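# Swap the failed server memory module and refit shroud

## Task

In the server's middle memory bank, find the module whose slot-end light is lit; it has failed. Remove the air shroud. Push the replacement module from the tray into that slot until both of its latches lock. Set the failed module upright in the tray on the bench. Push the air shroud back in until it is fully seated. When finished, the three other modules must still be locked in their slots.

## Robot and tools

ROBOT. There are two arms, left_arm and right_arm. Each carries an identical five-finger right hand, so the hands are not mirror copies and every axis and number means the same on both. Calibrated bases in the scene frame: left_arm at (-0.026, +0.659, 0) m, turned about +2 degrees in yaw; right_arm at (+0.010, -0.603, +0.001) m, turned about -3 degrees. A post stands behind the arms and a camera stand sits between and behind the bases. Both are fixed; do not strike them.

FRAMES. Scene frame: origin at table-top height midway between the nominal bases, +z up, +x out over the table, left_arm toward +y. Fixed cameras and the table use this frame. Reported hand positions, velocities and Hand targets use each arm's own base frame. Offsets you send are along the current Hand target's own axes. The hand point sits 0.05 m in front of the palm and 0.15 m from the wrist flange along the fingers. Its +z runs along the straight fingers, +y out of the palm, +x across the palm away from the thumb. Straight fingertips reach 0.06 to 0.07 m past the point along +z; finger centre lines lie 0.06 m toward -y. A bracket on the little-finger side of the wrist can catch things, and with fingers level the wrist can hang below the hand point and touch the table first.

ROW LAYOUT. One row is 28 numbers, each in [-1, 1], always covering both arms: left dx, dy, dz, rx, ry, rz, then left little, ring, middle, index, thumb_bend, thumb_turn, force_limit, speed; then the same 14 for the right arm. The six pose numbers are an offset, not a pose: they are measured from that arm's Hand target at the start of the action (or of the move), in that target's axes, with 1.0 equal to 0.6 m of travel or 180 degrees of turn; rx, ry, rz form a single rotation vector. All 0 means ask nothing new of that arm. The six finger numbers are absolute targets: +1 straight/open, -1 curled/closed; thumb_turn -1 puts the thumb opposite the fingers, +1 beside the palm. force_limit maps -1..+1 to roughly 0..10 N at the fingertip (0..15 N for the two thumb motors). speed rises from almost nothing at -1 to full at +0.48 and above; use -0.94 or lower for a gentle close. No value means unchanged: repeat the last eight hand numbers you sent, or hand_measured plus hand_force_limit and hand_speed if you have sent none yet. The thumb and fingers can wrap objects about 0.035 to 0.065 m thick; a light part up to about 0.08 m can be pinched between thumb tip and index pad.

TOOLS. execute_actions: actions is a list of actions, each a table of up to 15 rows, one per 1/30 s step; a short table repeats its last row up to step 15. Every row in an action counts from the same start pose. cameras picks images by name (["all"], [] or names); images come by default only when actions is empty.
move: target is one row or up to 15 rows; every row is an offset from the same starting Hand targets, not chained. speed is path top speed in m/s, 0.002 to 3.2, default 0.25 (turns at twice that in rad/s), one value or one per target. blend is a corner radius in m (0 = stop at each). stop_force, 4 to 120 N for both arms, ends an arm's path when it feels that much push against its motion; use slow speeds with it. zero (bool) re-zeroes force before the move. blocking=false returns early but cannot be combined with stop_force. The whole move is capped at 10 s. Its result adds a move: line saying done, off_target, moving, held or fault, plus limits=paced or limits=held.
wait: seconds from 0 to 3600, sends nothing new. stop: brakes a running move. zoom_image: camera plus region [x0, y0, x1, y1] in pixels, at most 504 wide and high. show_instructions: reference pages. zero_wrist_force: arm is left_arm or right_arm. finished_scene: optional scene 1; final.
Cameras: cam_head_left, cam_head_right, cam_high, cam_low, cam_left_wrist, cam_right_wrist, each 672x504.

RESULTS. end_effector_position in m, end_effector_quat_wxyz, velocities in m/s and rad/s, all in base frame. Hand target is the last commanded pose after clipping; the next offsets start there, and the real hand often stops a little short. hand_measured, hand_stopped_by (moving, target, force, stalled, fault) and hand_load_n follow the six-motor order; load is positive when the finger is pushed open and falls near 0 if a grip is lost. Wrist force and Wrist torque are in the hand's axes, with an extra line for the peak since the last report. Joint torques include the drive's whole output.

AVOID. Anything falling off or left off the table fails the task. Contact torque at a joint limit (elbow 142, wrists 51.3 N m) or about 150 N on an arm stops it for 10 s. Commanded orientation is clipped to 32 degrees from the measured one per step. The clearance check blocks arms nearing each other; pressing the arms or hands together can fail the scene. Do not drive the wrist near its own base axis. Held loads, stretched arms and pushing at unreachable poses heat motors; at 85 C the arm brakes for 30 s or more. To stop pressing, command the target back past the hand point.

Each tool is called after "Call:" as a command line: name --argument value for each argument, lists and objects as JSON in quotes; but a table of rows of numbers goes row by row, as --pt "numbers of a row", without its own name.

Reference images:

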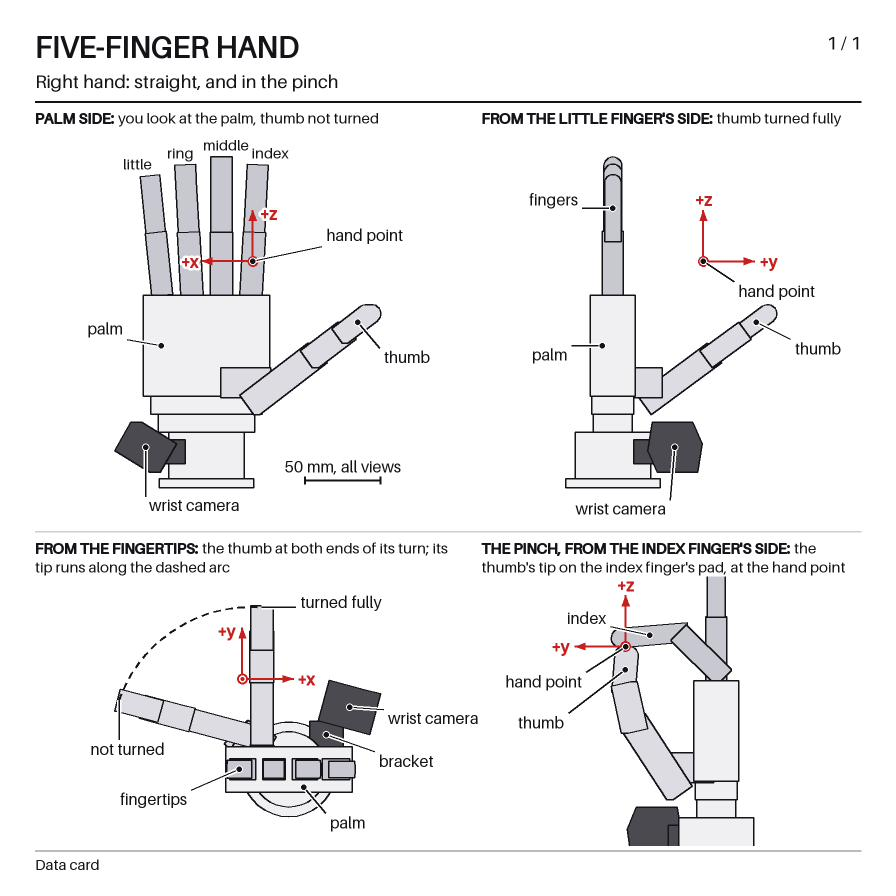

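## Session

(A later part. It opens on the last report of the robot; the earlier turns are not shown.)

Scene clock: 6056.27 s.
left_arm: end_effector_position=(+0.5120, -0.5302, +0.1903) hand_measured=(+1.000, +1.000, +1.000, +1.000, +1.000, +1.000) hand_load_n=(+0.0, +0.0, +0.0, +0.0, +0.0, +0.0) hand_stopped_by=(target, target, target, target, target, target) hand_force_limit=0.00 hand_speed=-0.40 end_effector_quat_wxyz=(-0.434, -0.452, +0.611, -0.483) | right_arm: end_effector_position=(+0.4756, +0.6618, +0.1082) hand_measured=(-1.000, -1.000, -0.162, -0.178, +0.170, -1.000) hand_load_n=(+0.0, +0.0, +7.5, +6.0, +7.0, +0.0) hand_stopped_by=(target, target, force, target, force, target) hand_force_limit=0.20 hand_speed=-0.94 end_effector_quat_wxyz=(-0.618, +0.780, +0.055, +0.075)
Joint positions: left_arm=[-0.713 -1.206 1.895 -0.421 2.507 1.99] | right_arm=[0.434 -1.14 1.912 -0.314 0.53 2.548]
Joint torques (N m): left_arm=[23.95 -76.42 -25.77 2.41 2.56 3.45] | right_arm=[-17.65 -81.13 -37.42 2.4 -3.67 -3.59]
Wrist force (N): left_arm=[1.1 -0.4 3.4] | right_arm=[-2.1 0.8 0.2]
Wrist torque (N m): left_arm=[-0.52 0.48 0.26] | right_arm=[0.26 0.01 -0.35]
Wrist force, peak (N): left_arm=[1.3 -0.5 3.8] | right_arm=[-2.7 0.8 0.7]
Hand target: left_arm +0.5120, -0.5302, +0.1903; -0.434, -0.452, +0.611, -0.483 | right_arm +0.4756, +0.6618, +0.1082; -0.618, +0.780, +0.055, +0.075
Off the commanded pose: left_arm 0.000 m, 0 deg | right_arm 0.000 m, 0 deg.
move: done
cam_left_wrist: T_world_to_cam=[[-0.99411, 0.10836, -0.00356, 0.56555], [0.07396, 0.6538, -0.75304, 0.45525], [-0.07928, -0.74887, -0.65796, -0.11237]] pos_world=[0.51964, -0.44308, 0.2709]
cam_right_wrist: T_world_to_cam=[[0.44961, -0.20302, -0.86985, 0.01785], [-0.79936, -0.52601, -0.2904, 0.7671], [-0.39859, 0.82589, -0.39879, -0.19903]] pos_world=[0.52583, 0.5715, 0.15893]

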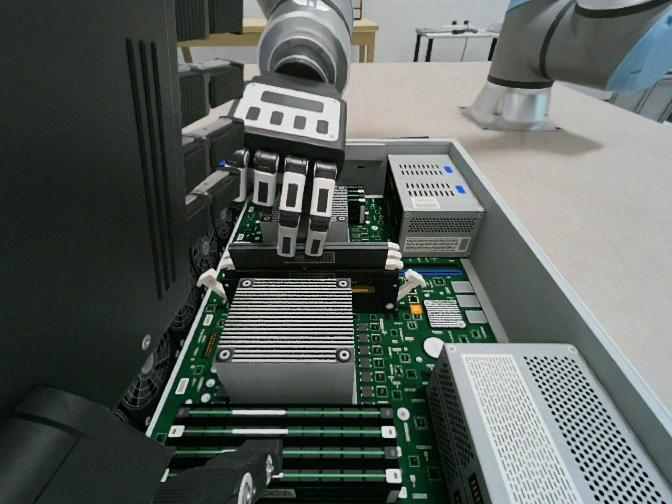

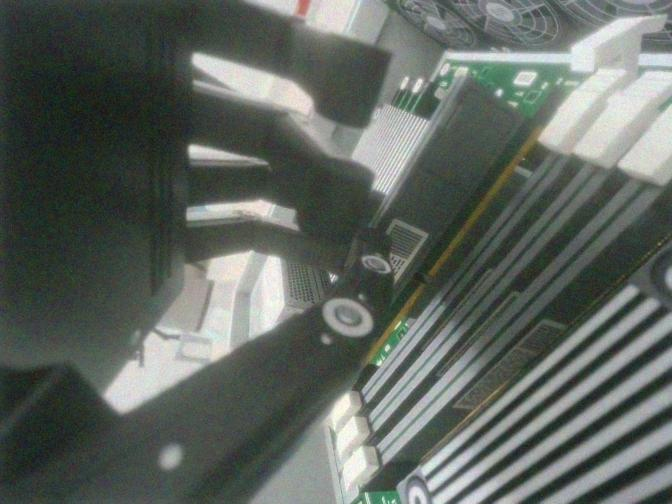

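Call:
move --target '[0,0,0,0,0,0,1,1,1,1,1,1,0,-0.4,-0.002,0.0062,0.0015,-0.0004,0.0019,0.0004,-1,-1,-0.165,-0.18,-0.05,-1,0.2,-0.94]' --speed 0.01 --stop_force 4 --cameras '["cam_left_wrist", "cam_right_wrist"]'

Call:
zoom_image --camera "cam_left_wrist" --region '[220, 240, 270, 290]'

Call:
zoom_image --camera "cam_left_wrist" --region '[355, 240, 405, 290]'

Call:
zoom_image --camera "cam_right_wrist" --region '[440, 40, 600, 200]'

Scene clock: 6086.93 s.
left_arm: end_effector_position=(+0.5120, -0.5302, +0.1903) hand_measured=(+1.000, +1.000, +1.000, +1.000, +1.000, +1.000) hand_load_n=(+0.0, +0.0, +0.0, +0.0, +0.0, +0.0) hand_stopped_by=(target, target, target, target, target, target) hand_force_limit=0.00 hand_speed=-0.40 end_effector_quat_wxyz=(-0.434, -0.452, +0.611, -0.483) | right_arm: end_effector_position=(+0.4751, +0.6618, +0.1041) hand_measured=(-1.000, -1.000, -0.162, -0.178, +0.170, -1.000) hand_load_n=(+0.0, +0.0, +7.5, +6.0, +7.0, +0.0) hand_stopped_by=(target, target, force, target, force, target) hand_force_limit=0.20 hand_speed=-0.94 end_effector_quat_wxyz=(-0.618, +0.780, +0.053, +0.077)
Joint positions: left_arm=[-0.713 -1.206 1.895 -0.421 2.507 1.99] | right_arm=[0.435 -1.138 1.919 -0.327 0.537 2.554]
Joint torques (N m): left_arm=[21.44 -76.63 -28.35 2.12 3 3.45] | right_arm=[12.99 -53.28 -38.05 2.77 -1.4 -1.02]
Wrist force (N): left_arm=[1.4 -0.5 3.2] | right_arm=[-1.7 0.8 0.3]
Wrist torque (N m): left_arm=[-0.54 0.43 0.27] | right_arm=[0.24 -0.05 -0.34]
Wrist force, peak (N): left_arm=[1.0 -0.7 3.8] | right_arm=[-2.9 1.1 0.3]
Hand target: left_arm +0.5120, -0.5302, +0.1903; -0.434, -0.452, +0.611, -0.483 | right_arm +0.4752, +0.6618, +0.1042; -0.618, +0.780, +0.053, +0.077
Off the commanded pose: left_arm 0.000 m, 0 deg | right_arm 0.000 m, 0 deg.
move: done
cam_left_wrist: T_world_to_cam=[[-0.99411, 0.10836, -0.00356, 0.56555], [0.07396, 0.6538, -0.75304, 0.45525], [-0.07928, -0.74887, -0.65796, -0.11237]] pos_world=[0.51964, -0.44308, 0.2709]
cam_right_wrist: T_world_to_cam=[[0.44837, -0.2059, -0.86981, 0.0171], [-0.80258, -0.5211, -0.29036, 0.76378], [-0.39347, 0.82829, -0.3989, -0.20485]] pos_world=[0.52473, 0.5712, 0.15493]

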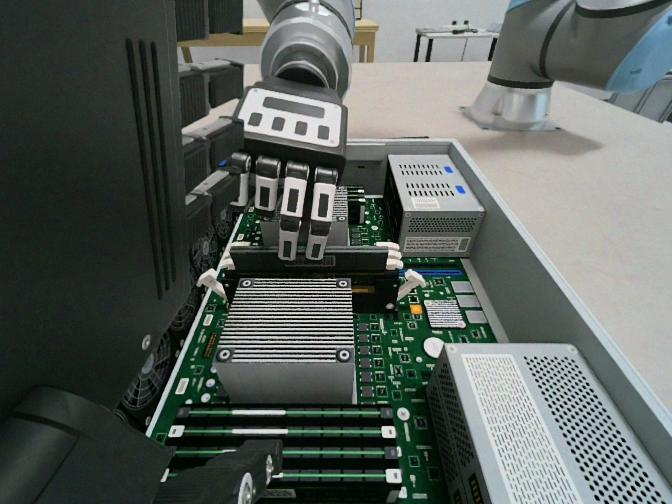

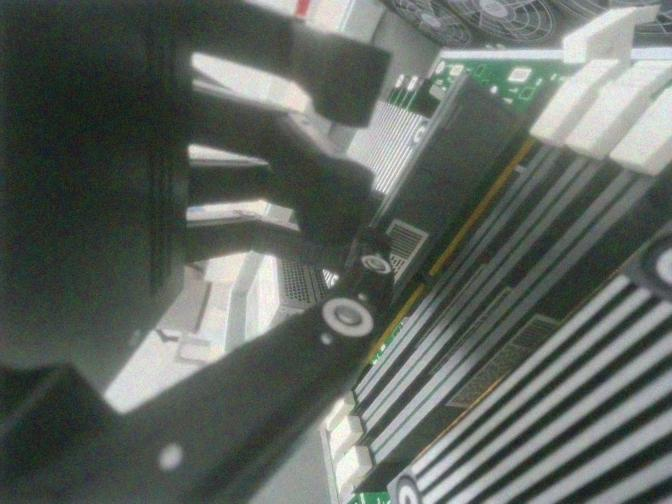

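Scaled by 10.080 from the camera's image (finer frame: 960x720).

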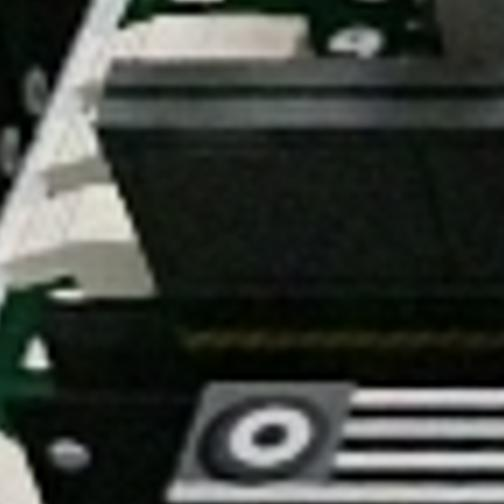

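Scaled by 10.080 from the camera's image (finer frame: 960x720).

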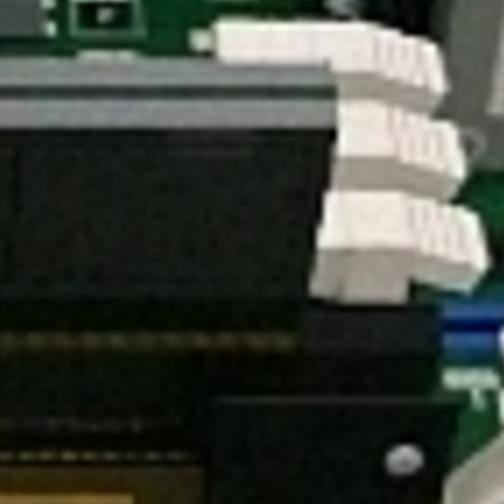

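Scaled by 3.150 from the camera's image (finer frame: 960x720).

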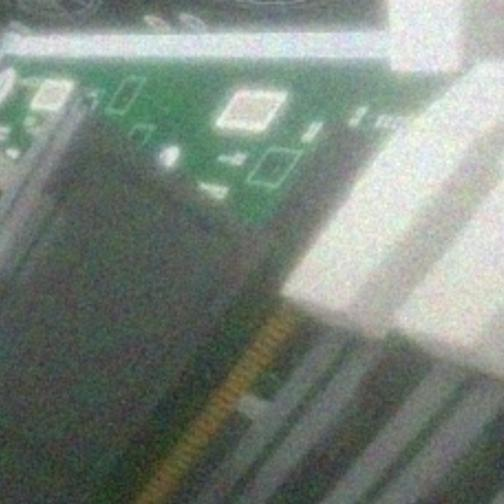

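Call:
move --target '[0,0,0,0,0,0,1,1,1,1,1,1,0,-0.4,-0.00184,0.00957,0.00224,0,0,0,-1,-1,-0.165,-0.18,-0.05,-1,0.2,-0.94]' --speed 0.008 --stop_force 4 --cameras '["cam_left_wrist"]'

Call:
zoom_image --camera "cam_left_wrist" --region '[220, 240, 270, 290]'

Call:
zoom_image --camera "cam_left_wrist" --region '[355, 240, 405, 290]'

Scene clock: 6096.57 s.
left_arm: end_effector_position=(+0.5120, -0.5302, +0.1903) hand_measured=(+1.000, +1.000, +1.000, +1.000, +1.000, +1.000) hand_load_n=(+0.0, +0.0, +0.0, +0.0, +0.0, +0.0) hand_stopped_by=(target, target, target, target, target, target) hand_force_limit=0.00 hand_speed=-0.40 end_effector_quat_wxyz=(-0.434, -0.452, +0.611, -0.483) | right_arm: end_effector_position=(+0.4752, +0.6619, +0.1039) hand_measured=(-1.000, -1.000, -0.162, -0.178, +0.170, -1.000) hand_load_n=(+0.0, +0.0, +7.5, +6.0, +6.0, +0.0) hand_stopped_by=(target, target, force, target, force, target) hand_force_limit=0.20 hand_speed=-0.94 end_effector_quat_wxyz=(-0.618, +0.780, +0.053, +0.077)
Joint positions: left_arm=[-0.713 -1.206 1.895 -0.421 2.507 1.99] | right_arm=[0.435 -1.138 1.919 -0.328 0.537 2.554]
Joint torques (N m): left_arm=[20.65 -76.74 -31.79 1.7 2.48 3.23] | right_arm=[6.03 -79.36 -36.61 2.19 -1.45 -1.73]
Wrist force (N): left_arm=[1.3 -0.7 3.4] | right_arm=[-2.2 0.8 0.0]
Wrist torque (N m): left_arm=[-0.57 0.44 0.26] | right_arm=[0.32 0.05 -0.36]
Wrist force, peak (N): left_arm=[1.3 -0.7 3.7] | right_arm=[-1.3 -5.1 0.8]
Hand target: left_arm +0.5120, -0.5302, +0.1903; -0.434, -0.452, +0.611, -0.483 | right_arm +0.4753, +0.6619, +0.1039; -0.618, +0.780, +0.053, +0.077 (not the last commanded pose)
Off the commanded pose: left_arm 0.000 m, 0 deg | right_arm 0.006 m, 0 deg.
move: contact (right_arm)
cam_left_wrist: T_world_to_cam=[[-0.99411, 0.10836, -0.00356, 0.56555], [0.07396, 0.6538, -0.75304, 0.45525], [-0.07928, -0.74887, -0.65796, -0.11237]] pos_world=[0.51964, -0.44308, 0.2709]

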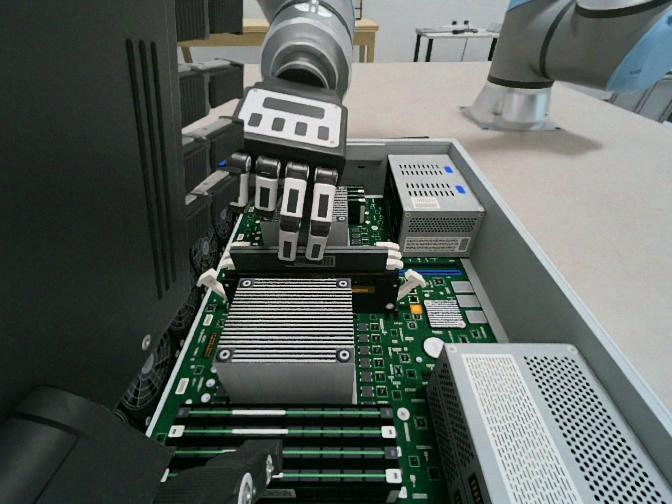

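Scaled by 10.080 from the camera's image (finer frame: 960x720).

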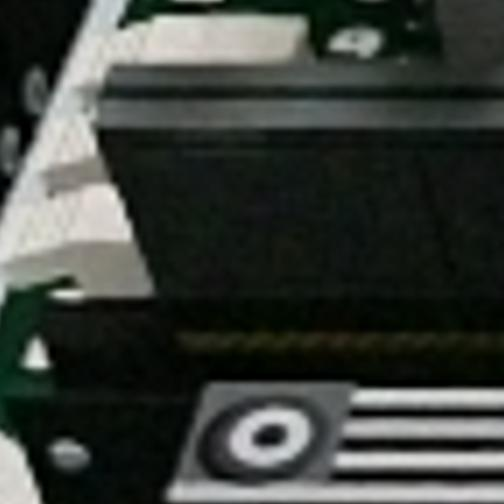

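Scaled by 10.080 from the camera's image (finer frame: 960x720).

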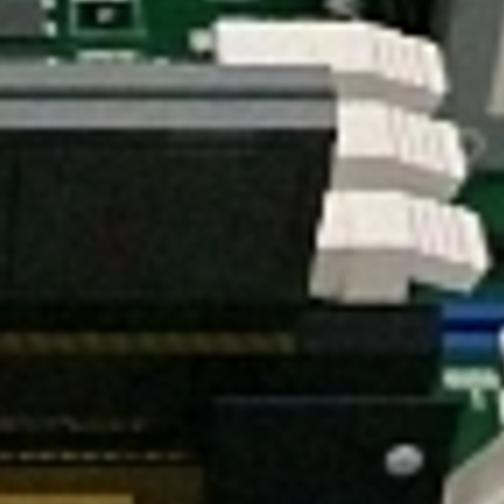

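Call:
move --target '[0,0,0,0,0,0,1,1,1,1,1,1,0,-0.4,0.00092,-0.00479,-0.00112,0.0355,0.0068,0,-1,-1,-0.165,-0.18,-0.05,-1,0.2,-0.94]' --speed 0.03 --cameras '["cam_left_wrist", "cam_right_wrist"]'

Call:
zoom_image --camera "cam_left_wrist" --region '[220, 240, 270, 290]'

Call:
zoom_image --camera "cam_left_wrist" --region '[355, 240, 405, 290]'

Scene clock: 6141.73 s.
left_arm: end_effector_position=(+0.5120, -0.5302, +0.1903) hand_measured=(+1.000, +1.000, +1.000, +1.000, +1.000, +1.000) hand_load_n=(+0.0, +0.0, +0.0, +0.0, +0.0, +0.0) hand_stopped_by=(target, target, target, target, target, target) hand_force_limit=0.00 hand_speed=-0.40 end_effector_quat_wxyz=(-0.434, -0.452, +0.611, -0.483) | right_arm: end_effector_position=(+0.4751, +0.6618, +0.1069) hand_measured=(-1.000, -1.000, -0.162, -0.178, +0.170, -1.000) hand_load_n=(+0.0, +0.0, +7.5, +6.0, +7.0, +0.5) hand_stopped_by=(target, target, force, target, force, target) hand_force_limit=0.20 hand_speed=-0.94 end_effector_quat_wxyz=(-0.661, +0.744, +0.050, +0.082) end_effector_velocity=(+0.000, +0.000, +0.000) end_effector_angular_velocity=(-0.003, +0.000, -0.002)
Joint positions: left_arm=[-0.713 -1.206 1.895 -0.421 2.507 1.99] | right_arm=[0.417 -1.156 1.991 -0.593 0.485 2.735]
Joint velocities: left_arm=[within noise] | right_arm=[0 0 -0.001 0.006 0.003 -0.004]
Joint torques (N m): left_arm=[24.71 -72.45 -34.12 1.53 2.47 3.88] | right_arm=[-8.7 -69.28 -36.25 1.42 -0.16 -3.85]
Wrist force (N): left_arm=[1.1 -0.6 3.4] | right_arm=[-2.3 1.0 0.8]
Wrist torque (N m): left_arm=[-0.56 0.46 0.25] | right_arm=[0.27 0.00 -0.37]
Wrist force, peak (N): left_arm=[1.4 -0.6 3.8] | right_arm=[-2.7 1.1 0.7]
Hand target: left_arm +0.5120, -0.5302, +0.1903; -0.434, -0.452, +0.611, -0.483 | right_arm +0.4752, +0.6619, +0.1069; -0.661, +0.744, +0.050, +0.082
Off the commanded pose: left_arm 0.000 m, 0 deg | right_arm 0.000 m, 0 deg.
move: done
cam_left_wrist: T_world_to_cam=[[-0.99411, 0.10836, -0.00356, 0.56555], [0.07396, 0.6538, -0.75304, 0.45525], [-0.07928, -0.74887, -0.65796, -0.11237]] pos_world=[0.51964, -0.44308, 0.2709]
cam_right_wrist: T_world_to_cam=[[0.4539, -0.10612, -0.88471, -0.04765], [-0.80047, -0.48473, -0.35254, 0.74614], [-0.39143, 0.86821, -0.30496, -0.24114]] pos_world=[0.52451, 0.56598, 0.14735]

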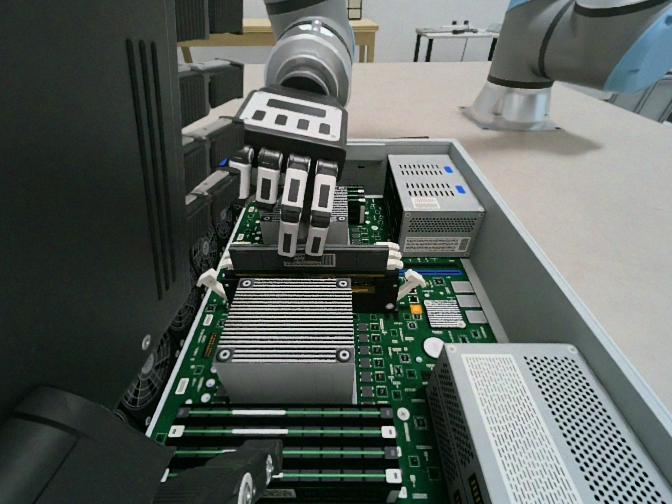

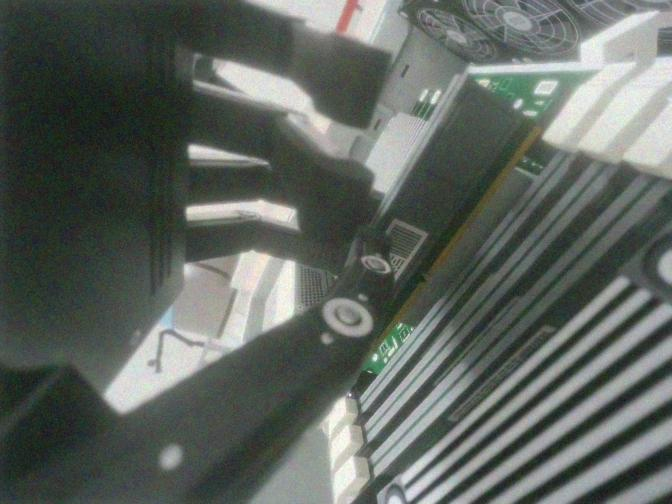

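Scaled by 10.080 from the camera's image (finer frame: 960x720).

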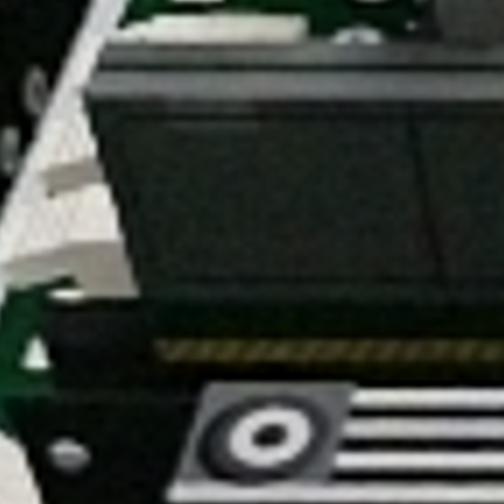

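Scaled by 10.080 from the camera's image (finer frame: 960x720).

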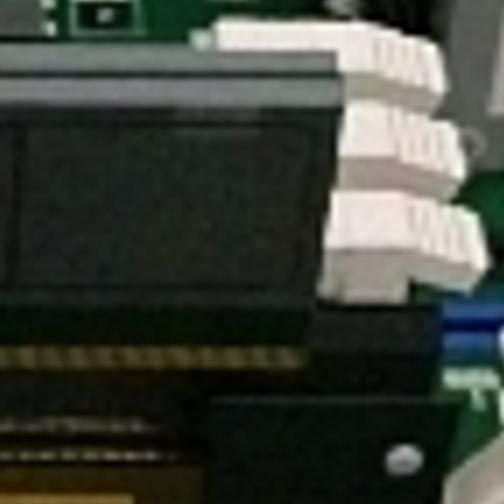

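Call:
move --target '[0,0,0,0,0,0,1,1,1,1,1,1,0,-0.4,0,0.00008,-0.00066,-0.01364,-0.00263,0,-1,-1,-0.165,-0.18,-0.05,-1,0.2,-0.94]' --speed 0.03

Call:
move --target '[0,0,0,0,0,0,1,1,1,1,1,1,0,-0.4,-0.00188,0.00969,0.0014,0,0,0,-1,-1,-0.165,-0.18,-0.05,-1,0.2,-0.94]' --speed 0.008 --stop_force 4 --cameras '["cam_left_wrist", "cam_right_wrist"]'

Call:
zoom_image --camera "cam_left_wrist" --region '[220, 240, 270, 290]'

Call:
zoom_image --camera "cam_left_wrist" --region '[355, 240, 405, 290]'

Scene clock: 6176.30 s.
left_arm: end_effector_position=(+0.5120, -0.5302, +0.1903) hand_measured=(+1.000, +1.000, +1.000, +1.000, +1.000, +1.000) hand_load_n=(+0.0, +0.0, +0.0, +0.0, +0.0, +0.0) hand_stopped_by=(target, target, target, target, target, target) hand_force_limit=0.00 hand_speed=-0.40 end_effector_quat_wxyz=(-0.434, -0.452, +0.611, -0.483) | right_arm: end_effector_position=(+0.4753, +0.6615, +0.1069) hand_measured=(-1.000, -1.000, -0.162, -0.178, +0.170, -1.000) hand_load_n=(+0.0, +0.0, +7.5, +5.5, +6.5, +0.0) hand_stopped_by=(target, target, force, target, force, target) hand_force_limit=0.20 hand_speed=-0.94 end_effector_quat_wxyz=(-0.645, +0.758, +0.051, +0.080) end_effector_velocity=(-0.001, +0.000, +0.000) end_effector_angular_velocity=(+0.002, -0.001, +0.001)
Joint positions: left_arm=[-0.713 -1.206 1.895 -0.421 2.507 1.99] | right_arm=[0.423 -1.151 1.962 -0.482 0.502 2.66]
Joint velocities: left_arm=[within noise] | right_arm=[0.001 0 0.002 -0.005 -0.001 0.002]
Joint torques (N m): left_arm=[22.6 -73.45 -35.79 1.48 2.62 2.96] | right_arm=[4.58 -52.97 -21.33 -2.26 -1.63 3.37]
Wrist force (N): left_arm=[0.8 -0.4 3.6] | right_arm=[-2.0 1.0 0.3]
Wrist torque (N m): left_arm=[-0.55 0.50 0.24] | right_arm=[0.29 -0.03 -0.24]
Wrist force, peak (N): left_arm=[1.3 -0.7 3.7] | right_arm=[-2.9 1.6 0.1]
Hand target: left_arm +0.5120, -0.5302, +0.1903; -0.434, -0.452, +0.611, -0.483 | right_arm +0.4752, +0.6615, +0.1069; -0.645, +0.758, +0.051, +0.080
Off the commanded pose: left_arm 0.000 m, 0 deg | right_arm 0.000 m, 0 deg.
move: done

Scene clock: 6177.93 s.
left_arm: end_effector_position=(+0.5120, -0.5302, +0.1903) hand_measured=(+1.000, +1.000, +1.000, +1.000, +1.000, +1.000) hand_load_n=(+0.0, +0.0, +0.0, +0.0, +0.0, +0.0) hand_stopped_by=(target, target, target, target, target, target) hand_force_limit=0.00 hand_speed=-0.40 end_effector_quat_wxyz=(-0.434, -0.452, +0.611, -0.483) | right_arm: end_effector_position=(+0.4752, +0.6614, +0.1040) hand_measured=(-1.000, -1.000, -0.162, -0.178, +0.170, -1.000) hand_load_n=(+0.0, +0.0, +8.0, +6.0, +6.0, +0.0) hand_stopped_by=(target, target, force, target, force, target) hand_force_limit=0.20 hand_speed=-0.94 end_effector_quat_wxyz=(-0.645, +0.758, +0.051, +0.080)
Joint positions: left_arm=[-0.713 -1.206 1.895 -0.421 2.507 1.99] | right_arm=[0.423 -1.148 1.964 -0.487 0.502 2.66]
Joint torques (N m): left_arm=[21.54 -74.53 -37.06 1.14 2.51 3.6] | right_arm=[0.01 -80.6 -36.15 1.52 -1.14 2.95]
Wrist force (N): left_arm=[1.0 -0.6 3.6] | right_arm=[-2.4 0.6 0.2]
Wrist torque (N m): left_arm=[-0.56 0.47 0.25] | right_arm=[0.29 0.03 -0.30]
Wrist force, peak (N): left_arm=[1.2 -0.7 3.6] | right_arm=[-1.1 -5.1 1.1]
Hand target: left_arm +0.5120, -0.5302, +0.1903; -0.434, -0.452, +0.611, -0.483 | right_arm +0.4752, +0.6615, +0.1040; -0.645, +0.758, +0.051, +0.080 (not the last commanded pose)
Off the commanded pose: left_arm 0.000 m, 0 deg | right_arm 0.003 m, 0 deg.
move: contact (right_arm)
cam_left_wrist: T_world_to_cam=[[-0.99411, 0.10836, -0.00356, 0.56555], [0.07396, 0.6538, -0.75304, 0.45525], [-0.07928, -0.74887, -0.65796, -0.11237]] pos_world=[0.51964, -0.44308, 0.2709]
cam_right_wrist: T_world_to_cam=[[0.45205, -0.14471, -0.88018, -0.02429], [-0.80119, -0.49963, -0.32934, 0.75275], [-0.3921, 0.85407, -0.3418, -0.22815]] pos_world=[0.52462, 0.56744, 0.14855]

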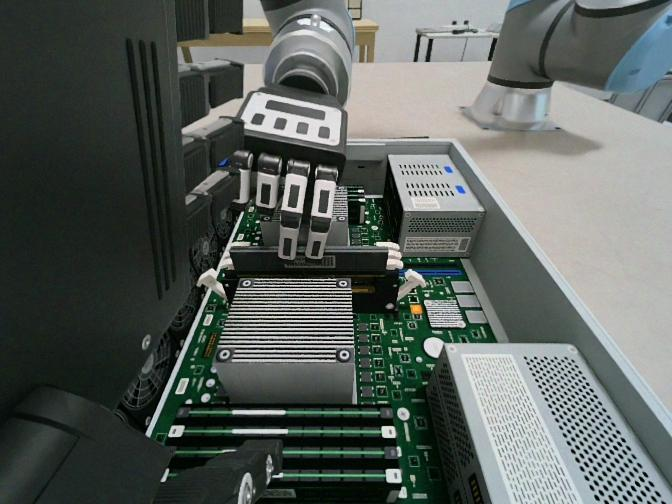

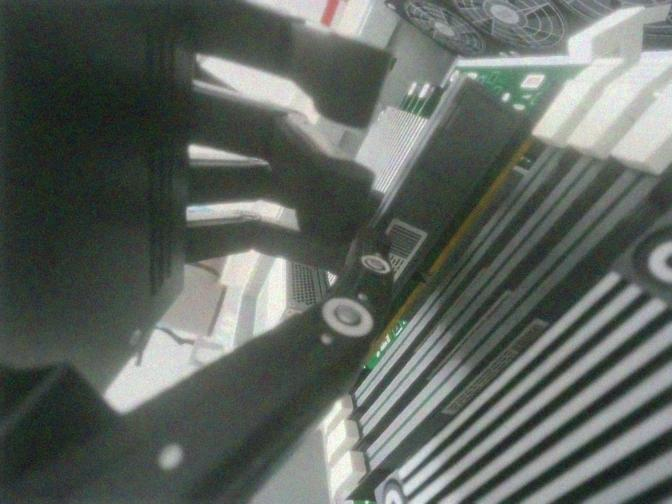

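Scaled by 10.080 from the camera's image (finer frame: 960x720).

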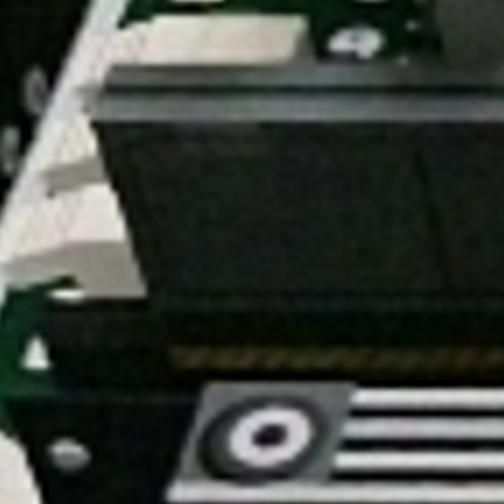

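Scaled by 10.080 from the camera's image (finer frame: 960x720).

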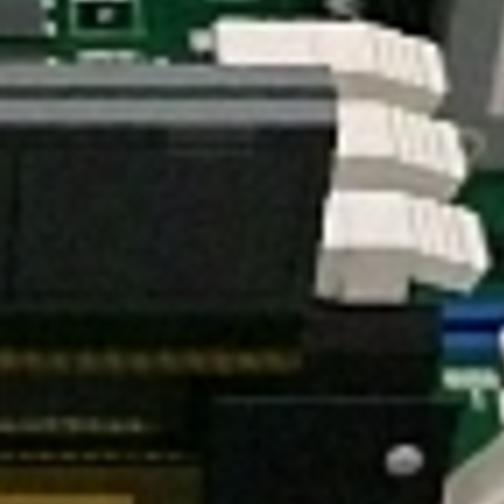

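Call:
move --pt "0 0 0 0 0 0 1 1 1 1 1 1 0 -0.4 0.00047 -0.00244 -0.0003 0 0 0 -1 -1 -0.165 -0.18 -0.05 -1 0.2 -0.94" --pt "0 0 0 0 0 0 1 1 1 1 1 1 0 -0.4 0.00047 -0.00252 0.00036 0 0 0 -1 -1 -0.165 -0.18 -0.05 -1 0.2 -0.94" --speed 0.01

Call:
move --target '[0,0,0,0,0,0,1,1,1,1,1,1,0,-0.4,-0.00188,0.00969,0.0014,0,0,0,-1,-1,-0.165,-0.18,-0.05,-1,0.2,-0.94]' --speed 0.008 --stop_force 4 --cameras '["cam_left_wrist"]'

Call:
zoom_image --camera "cam_left_wrist" --region '[220, 240, 270, 290]'

Call:
zoom_image --camera "cam_left_wrist" --region '[355, 240, 405, 290]'

Scene clock: 6215.27 s.
left_arm: end_effector_position=(+0.5120, -0.5302, +0.1903) hand_measured=(+1.000, +1.000, +1.000, +1.000, +1.000, +1.000) hand_load_n=(+0.0, +0.0, +0.0, +0.0, +0.0, +0.0) hand_stopped_by=(target, target, target, target, target, target) hand_force_limit=0.00 hand_speed=-0.40 end_effector_quat_wxyz=(-0.434, -0.452, +0.611, -0.483) | right_arm: end_effector_position=(+0.4752, +0.6619, +0.1056) hand_measured=(-1.000, -1.000, -0.162, -0.178, +0.170, -1.000) hand_load_n=(+0.0, +0.0, +7.5, +5.5, +7.0, +0.0) hand_stopped_by=(target, target, force, target, force, target) hand_force_limit=0.20 hand_speed=-0.94 end_effector_quat_wxyz=(-0.645, +0.758, +0.051, +0.080)
Joint positions: left_arm=[-0.713 -1.206 1.895 -0.421 2.507 1.99] | right_arm=[0.424 -1.149 1.962 -0.485 0.502 2.66]
Joint torques (N m): left_arm=[22.01 -70.27 -38.56 1.27 2.4 4.05] | right_arm=[9.97 -47.47 -35 -2.12 2.06 3.1]
Wrist force (N): left_arm=[1.1 -0.7 3.4] | right_arm=[-2.0 1.0 0.3]
Wrist torque (N m): left_arm=[-0.57 0.47 0.25] | right_arm=[0.29 -0.03 -0.33]
Wrist force, peak (N): left_arm=[1.0 -0.4 3.9] | right_arm=[-2.7 1.2 0.2]
Hand target: left_arm +0.5120, -0.5302, +0.1903; -0.434, -0.452, +0.611, -0.483 | right_arm +0.4752, +0.6619, +0.1055; -0.645, +0.758, +0.051, +0.080
Off the commanded pose: left_arm 0.000 m, 0 deg | right_arm 0.000 m, 0 deg.
move: done

Scene clock: 6216.63 s.
left_arm: end_effector_position=(+0.5120, -0.5302, +0.1903) hand_measured=(+1.000, +1.000, +1.000, +1.000, +1.000, +1.000) hand_load_n=(+0.0, +0.0, +0.0, -0.5, +0.0, +0.0) hand_stopped_by=(target, target, target, target, target, target) hand_force_limit=0.00 hand_speed=-0.40 end_effector_quat_wxyz=(-0.434, -0.452, +0.611, -0.483) | right_arm: end_effector_position=(+0.4752, +0.6618, +0.0994) hand_measured=(-1.000, -1.000, -0.162, -0.178, +0.170, -1.000) hand_load_n=(+0.0, +0.0, +7.0, +6.0, +7.5, +0.0) hand_stopped_by=(target, target, force, target, force, target) hand_force_limit=0.20 hand_speed=-0.94 end_effector_quat_wxyz=(-0.645, +0.758, +0.051, +0.080)
Joint positions: left_arm=[-0.713 -1.206 1.895 -0.421 2.507 1.99] | right_arm=[0.423 -1.141 1.965 -0.495 0.502 2.66]
Joint torques (N m): left_arm=[23.49 -69.37 -39.38 1.26 2.44 3.49] | right_arm=[-11.76 -72.29 -27.79 1.15 -1.22 -1.94]
Wrist force (N): left_arm=[1.1 -0.7 3.4] | right_arm=[-2.3 1.1 0.4]
Wrist torque (N m): left_arm=[-0.58 0.46 0.25] | right_arm=[0.29 0.01 -0.36]
Wrist force, peak (N): left_arm=[1.1 -0.5 3.6] | right_arm=[-2.6 1.2 0.0]
Hand target: left_arm +0.5120, -0.5302, +0.1903; -0.434, -0.452, +0.611, -0.483 | right_arm +0.4752, +0.6618, +0.0995; -0.645, +0.758, +0.051, +0.080
Off the commanded pose: left_arm 0.000 m, 0 deg | right_arm 0.000 m, 0 deg.
move: done
cam_left_wrist: T_world_to_cam=[[-0.99411, 0.10836, -0.00356, 0.56555], [0.07396, 0.6538, -0.75304, 0.45525], [-0.07928, -0.74887, -0.65796, -0.11237]] pos_world=[0.51964, -0.44308, 0.2709]

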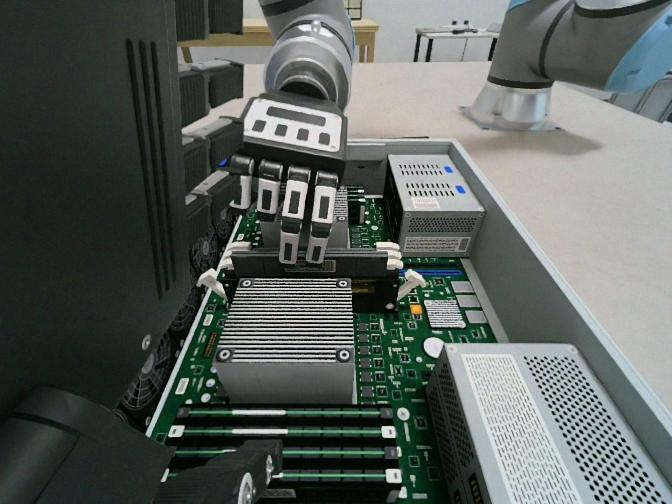

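Scaled by 10.080 from the camera's image (finer frame: 960x720).

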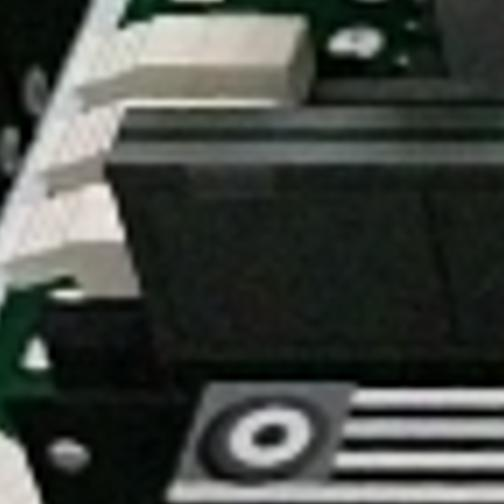

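Scaled by 10.080 from the camera's image (finer frame: 960x720).

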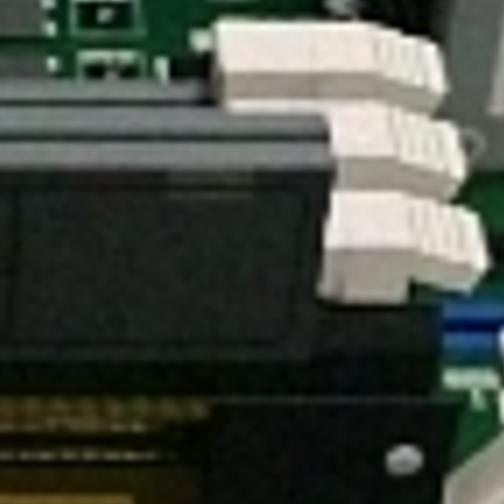

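Call:
move --target '[0,0,0,0,0,0,1,1,1,1,1,1,0,-0.4,-0.00449,0.02327,0.00371,0,0,0,-1,-1,-0.165,-0.18,-0.05,-1,0.2,-0.94]' --speed 0.008 --stop_force 4 --cameras '["cam_left_wrist", "cam_right_wrist"]'

Call:
zoom_image --camera "cam_left_wrist" --region '[220, 230, 300, 310]'

Call:
zoom_image --camera "cam_left_wrist" --region '[330, 230, 410, 310]'

Scene clock: 6228.13 s.
left_arm: end_effector_position=(+0.5120, -0.5302, +0.1903) hand_measured=(+1.000, +1.000, +1.000, +1.000, +1.000, +1.000) hand_load_n=(+0.0, +0.0, +0.0, +0.0, +0.0, +0.0) hand_stopped_by=(target, target, target, target, target, target) hand_force_limit=0.00 hand_speed=-0.40 end_effector_quat_wxyz=(-0.434, -0.452, +0.611, -0.483) | right_arm: end_effector_position=(+0.4752, +0.6618, +0.0850) hand_measured=(-1.000, -1.000, -0.162, -0.178, +0.170, -1.000) hand_load_n=(+0.0, +0.0, +7.0, +6.0, +7.0, +0.0) hand_stopped_by=(target, target, force, target, force, target) hand_force_limit=0.20 hand_speed=-0.94 end_effector_quat_wxyz=(-0.645, +0.758, +0.051, +0.080)
Joint positions: left_arm=[-0.713 -1.206 1.895 -0.421 2.507 1.99] | right_arm=[0.423 -1.123 1.971 -0.52 0.502 2.66]
Joint torques (N m): left_arm=[21.59 -68.25 -40.73 0.76 2.45 4.44] | right_arm=[-16.63 -74.69 -25.46 1 -1.18 -0.93]
Wrist force (N): left_arm=[0.9 -0.6 3.8] | right_arm=[-2.0 1.2 0.6]
Wrist torque (N m): left_arm=[-0.59 0.48 0.24] | right_arm=[0.29 -0.04 -0.34]
Wrist force, peak (N): left_arm=[0.8 -0.7 3.9] | right_arm=[-2.7 1.2 0.5]
Hand target: left_arm +0.5120, -0.5302, +0.1903; -0.434, -0.452, +0.611, -0.483 | right_arm +0.4752, +0.6618, +0.0851; -0.645, +0.758, +0.051, +0.080
Off the commanded pose: left_arm 0.000 m, 0 deg | right_arm 0.000 m, 0 deg.
move: done
cam_left_wrist: T_world_to_cam=[[-0.99411, 0.10836, -0.00356, 0.56555], [0.07396, 0.6538, -0.75304, 0.45525], [-0.07928, -0.74887, -0.65796, -0.11237]] pos_world=[0.51964, -0.44308, 0.2709]
cam_right_wrist: T_world_to_cam=[[0.45203, -0.14472, -0.88018, -0.04094], [-0.8012, -0.49963, -0.32932, 0.74669], [-0.3921, 0.85407, -0.3418, -0.23499]] pos_world=[0.52462, 0.56784, 0.12955]

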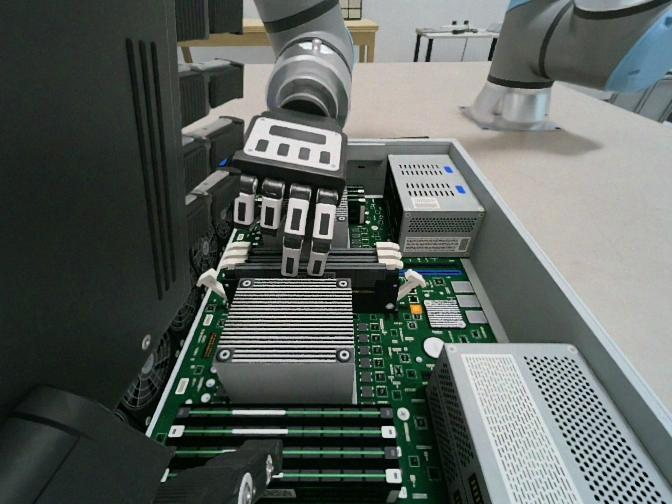

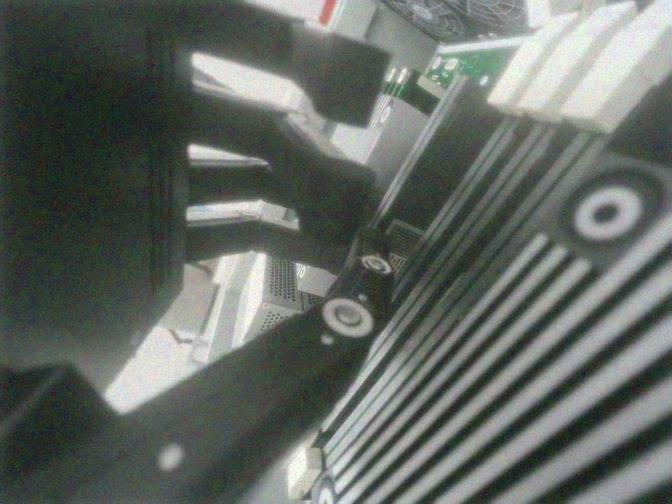

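Scaled by 6.300 from the camera's image (finer frame: 960x720).

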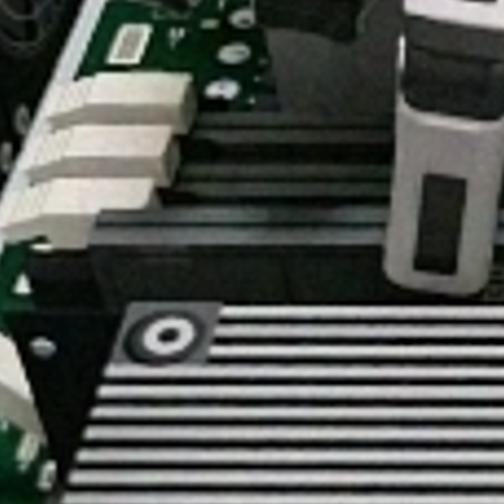

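Scaled by 6.300 from the camera's image (finer frame: 960x720).

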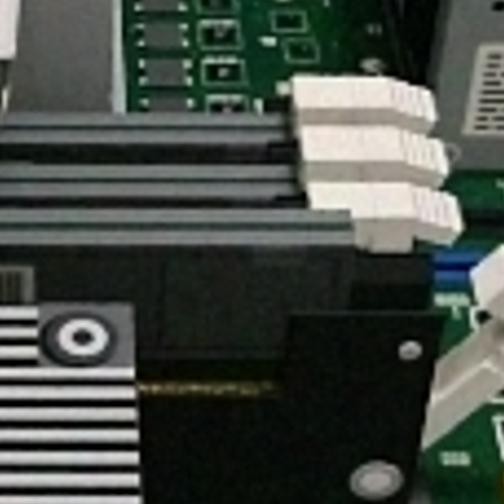

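Call:
move --target '[0,0,0,0,0,0,1,1,1,1,1,1,0,-0.4,-0.0028,0.01455,0.0023,0,0,0,-1,-1,-0.165,-0.18,-0.05,-1,0.2,-0.94]' --speed 0.005 --stop_force 4 --cameras '["cam_left_wrist", "cam_right_wrist"]'

Call:
zoom_image --camera "cam_left_wrist" --region '[220, 230, 300, 310]'

Call:
zoom_image --camera "cam_left_wrist" --region '[330, 230, 410, 310]'

Scene clock: 6238.00 s.
left_arm: end_effector_position=(+0.5120, -0.5302, +0.1903) hand_measured=(+1.000, +1.000, +1.000, +1.000, +1.000, +1.000) hand_load_n=(+0.0, +0.0, +0.0, +0.0, +0.0, +0.0) hand_stopped_by=(target, target, target, target, target, target) hand_force_limit=0.00 hand_speed=-0.40 end_effector_quat_wxyz=(-0.434, -0.452, +0.611, -0.483) | right_arm: end_effector_position=(+0.4752, +0.6618, +0.0789) hand_measured=(-1.000, -1.000, -0.162, -0.178, +0.170, -1.000) hand_load_n=(+0.0, +0.5, +7.5, +6.0, +7.0, +0.0) hand_stopped_by=(target, target, force, target, force, target) hand_force_limit=0.20 hand_speed=-0.94 end_effector_quat_wxyz=(-0.645, +0.758, +0.051, +0.080)
Joint positions: left_arm=[-0.713 -1.206 1.895 -0.421 2.507 1.99] | right_arm=[0.423 -1.114 1.973 -0.531 0.502 2.66]
Joint torques (N m): left_arm=[24.05 -68.2 -41.02 0.43 2.27 3.58] | right_arm=[-15.83 -79.81 -32.71 2.17 -1.58 -0.42]
Wrist force (N): left_arm=[1.2 -0.5 3.5] | right_arm=[-1.9 -0.4 0.6]
Wrist torque (N m): left_arm=[-0.55 0.45 0.26] | right_arm=[0.35 0.06 -0.38]
Wrist force, peak (N): left_arm=[1.0 -0.5 3.8] | right_arm=[-1.5 -4.2 -0.2]
Hand target: left_arm +0.5120, -0.5302, +0.1903; -0.434, -0.452, +0.611, -0.483 | right_arm +0.4752, +0.6618, +0.0789; -0.645, +0.758, +0.051, +0.080 (not the last commanded pose)
Off the commanded pose: left_arm 0.000 m, 0 deg | right_arm 0.003 m, 0 deg.
move: contact (right_arm)
cam_left_wrist: T_world_to_cam=[[-0.99411, 0.10836, -0.00356, 0.56555], [0.07396, 0.6538, -0.75304, 0.45525], [-0.07928, -0.74887, -0.65796, -0.11237]] pos_world=[0.51964, -0.44308, 0.2709]
cam_right_wrist: T_world_to_cam=[[0.45212, -0.14465, -0.88015, -0.0464], [-0.80117, -0.4996, -0.32944, 0.74467], [-0.39207, 0.85409, -0.34176, -0.23711]] pos_world=[0.52462, 0.56784, 0.12345]

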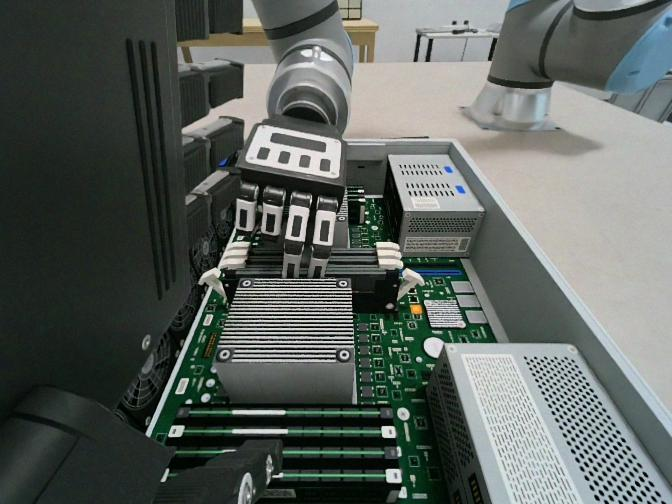

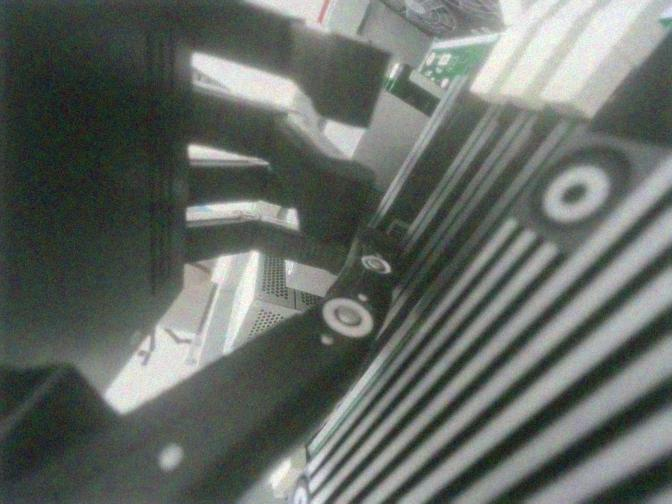

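Scaled by 6.300 from the camera's image (finer frame: 960x720).

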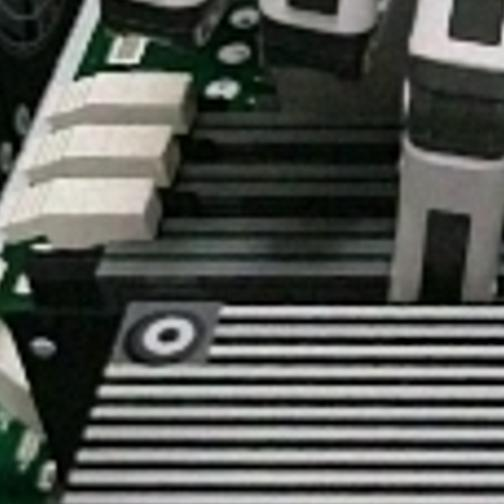

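Scaled by 6.300 from the camera's image (finer frame: 960x720).

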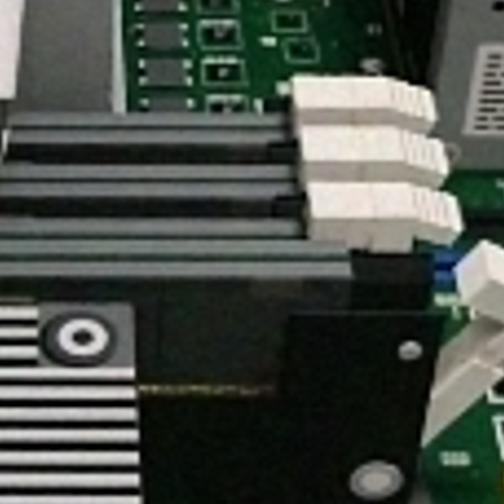

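Call:
move --target '[0,0,0,0,0,0,1,1,1,1,1,1,0,-0.4,0,0,0,0,0,0,-1,-1,-0.11,-0.11,-0.05,-1,0.2,-0.9]' --speed 0.005 --cameras '["cam_left_wrist"]'

Call:
zoom_image --camera "cam_left_wrist" --region '[220, 230, 300, 310]'

Call:
zoom_image --camera "cam_left_wrist" --region '[330, 230, 410, 310]'

Scene clock: 6258.47 s.
left_arm: end_effector_position=(+0.5120, -0.5302, +0.1903) hand_measured=(+1.000, +1.000, +1.000, +1.000, +1.000, +1.000) hand_load_n=(+0.0, +0.0, +0.0, +0.0, +0.0, +0.0) hand_stopped_by=(target, target, target, target, target, target) hand_force_limit=0.00 hand_speed=-0.40 end_effector_quat_wxyz=(-0.434, -0.452, +0.611, -0.483) | right_arm: end_effector_position=(+0.4752, +0.6618, +0.0789) hand_measured=(-1.000, -1.000, -0.110, -0.110, +0.170, -1.000) hand_load_n=(+0.0, +0.0, +0.0, +0.0, +5.0, +0.0) hand_stopped_by=(target, target, target, target, force, target) hand_force_limit=0.20 hand_speed=-0.90 end_effector_quat_wxyz=(-0.645, +0.758, +0.051, +0.080)
Joint positions: left_arm=[-0.713 -1.206 1.895 -0.421 2.507 1.99] | right_arm=[0.423 -1.114 1.973 -0.531 0.502 2.66]
Joint torques (N m): left_arm=[22.63 -66.38 -40.58 0.01 2.75 3.35] | right_arm=[-9.98 -78.48 -34.6 1.21 -1.11 -0.31]
Wrist force (N): left_arm=[1.0 -0.6 3.4] | right_arm=[-2.2 3.1 -4.0]
Wrist torque (N m): left_arm=[-0.56 0.49 0.24] | right_arm=[0.34 0.07 -0.35]
Wrist force, peak (N): left_arm=[1.2 -0.6 3.8] | right_arm=[-2.2 3.1 -4.0]
Hand target: left_arm +0.5120, -0.5302, +0.1903; -0.434, -0.452, +0.611, -0.483 | right_arm +0.4752, +0.6618, +0.0789; -0.645, +0.758, +0.051, +0.080
Off the commanded pose: left_arm 0.000 m, 0 deg | right_arm 0.000 m, 0 deg.
move: done
cam_left_wrist: T_world_to_cam=[[-0.99411, 0.10836, -0.00356, 0.56555], [0.07396, 0.6538, -0.75304, 0.45525], [-0.07928, -0.74887, -0.65796, -0.11237]] pos_world=[0.51964, -0.44308, 0.2709]

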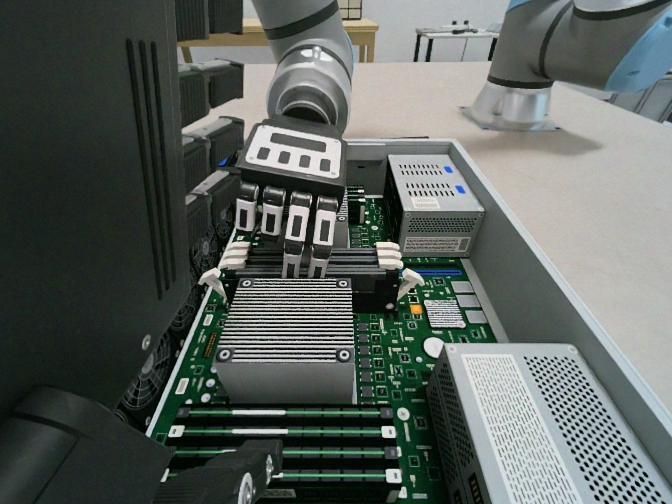

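Scaled by 6.300 from the camera's image (finer frame: 960x720).

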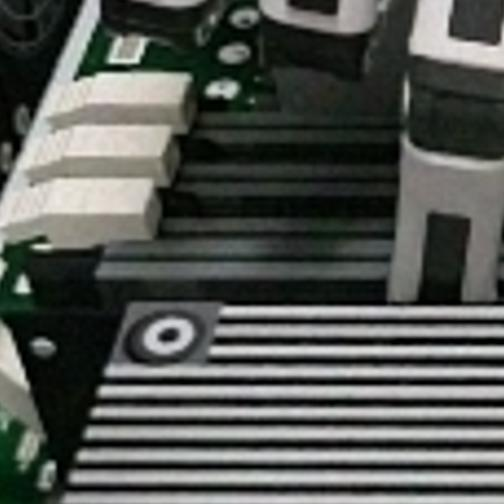

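Scaled by 6.300 from the camera's image (finer frame: 960x720).

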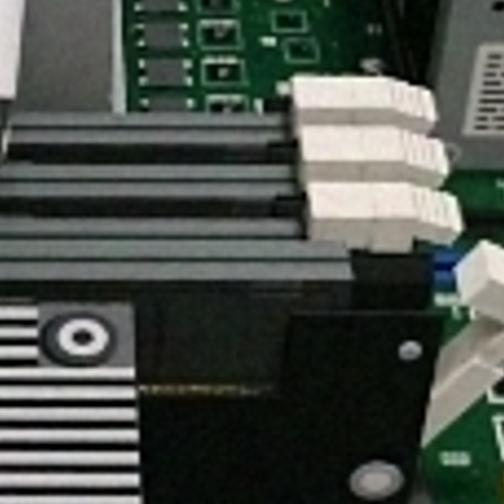

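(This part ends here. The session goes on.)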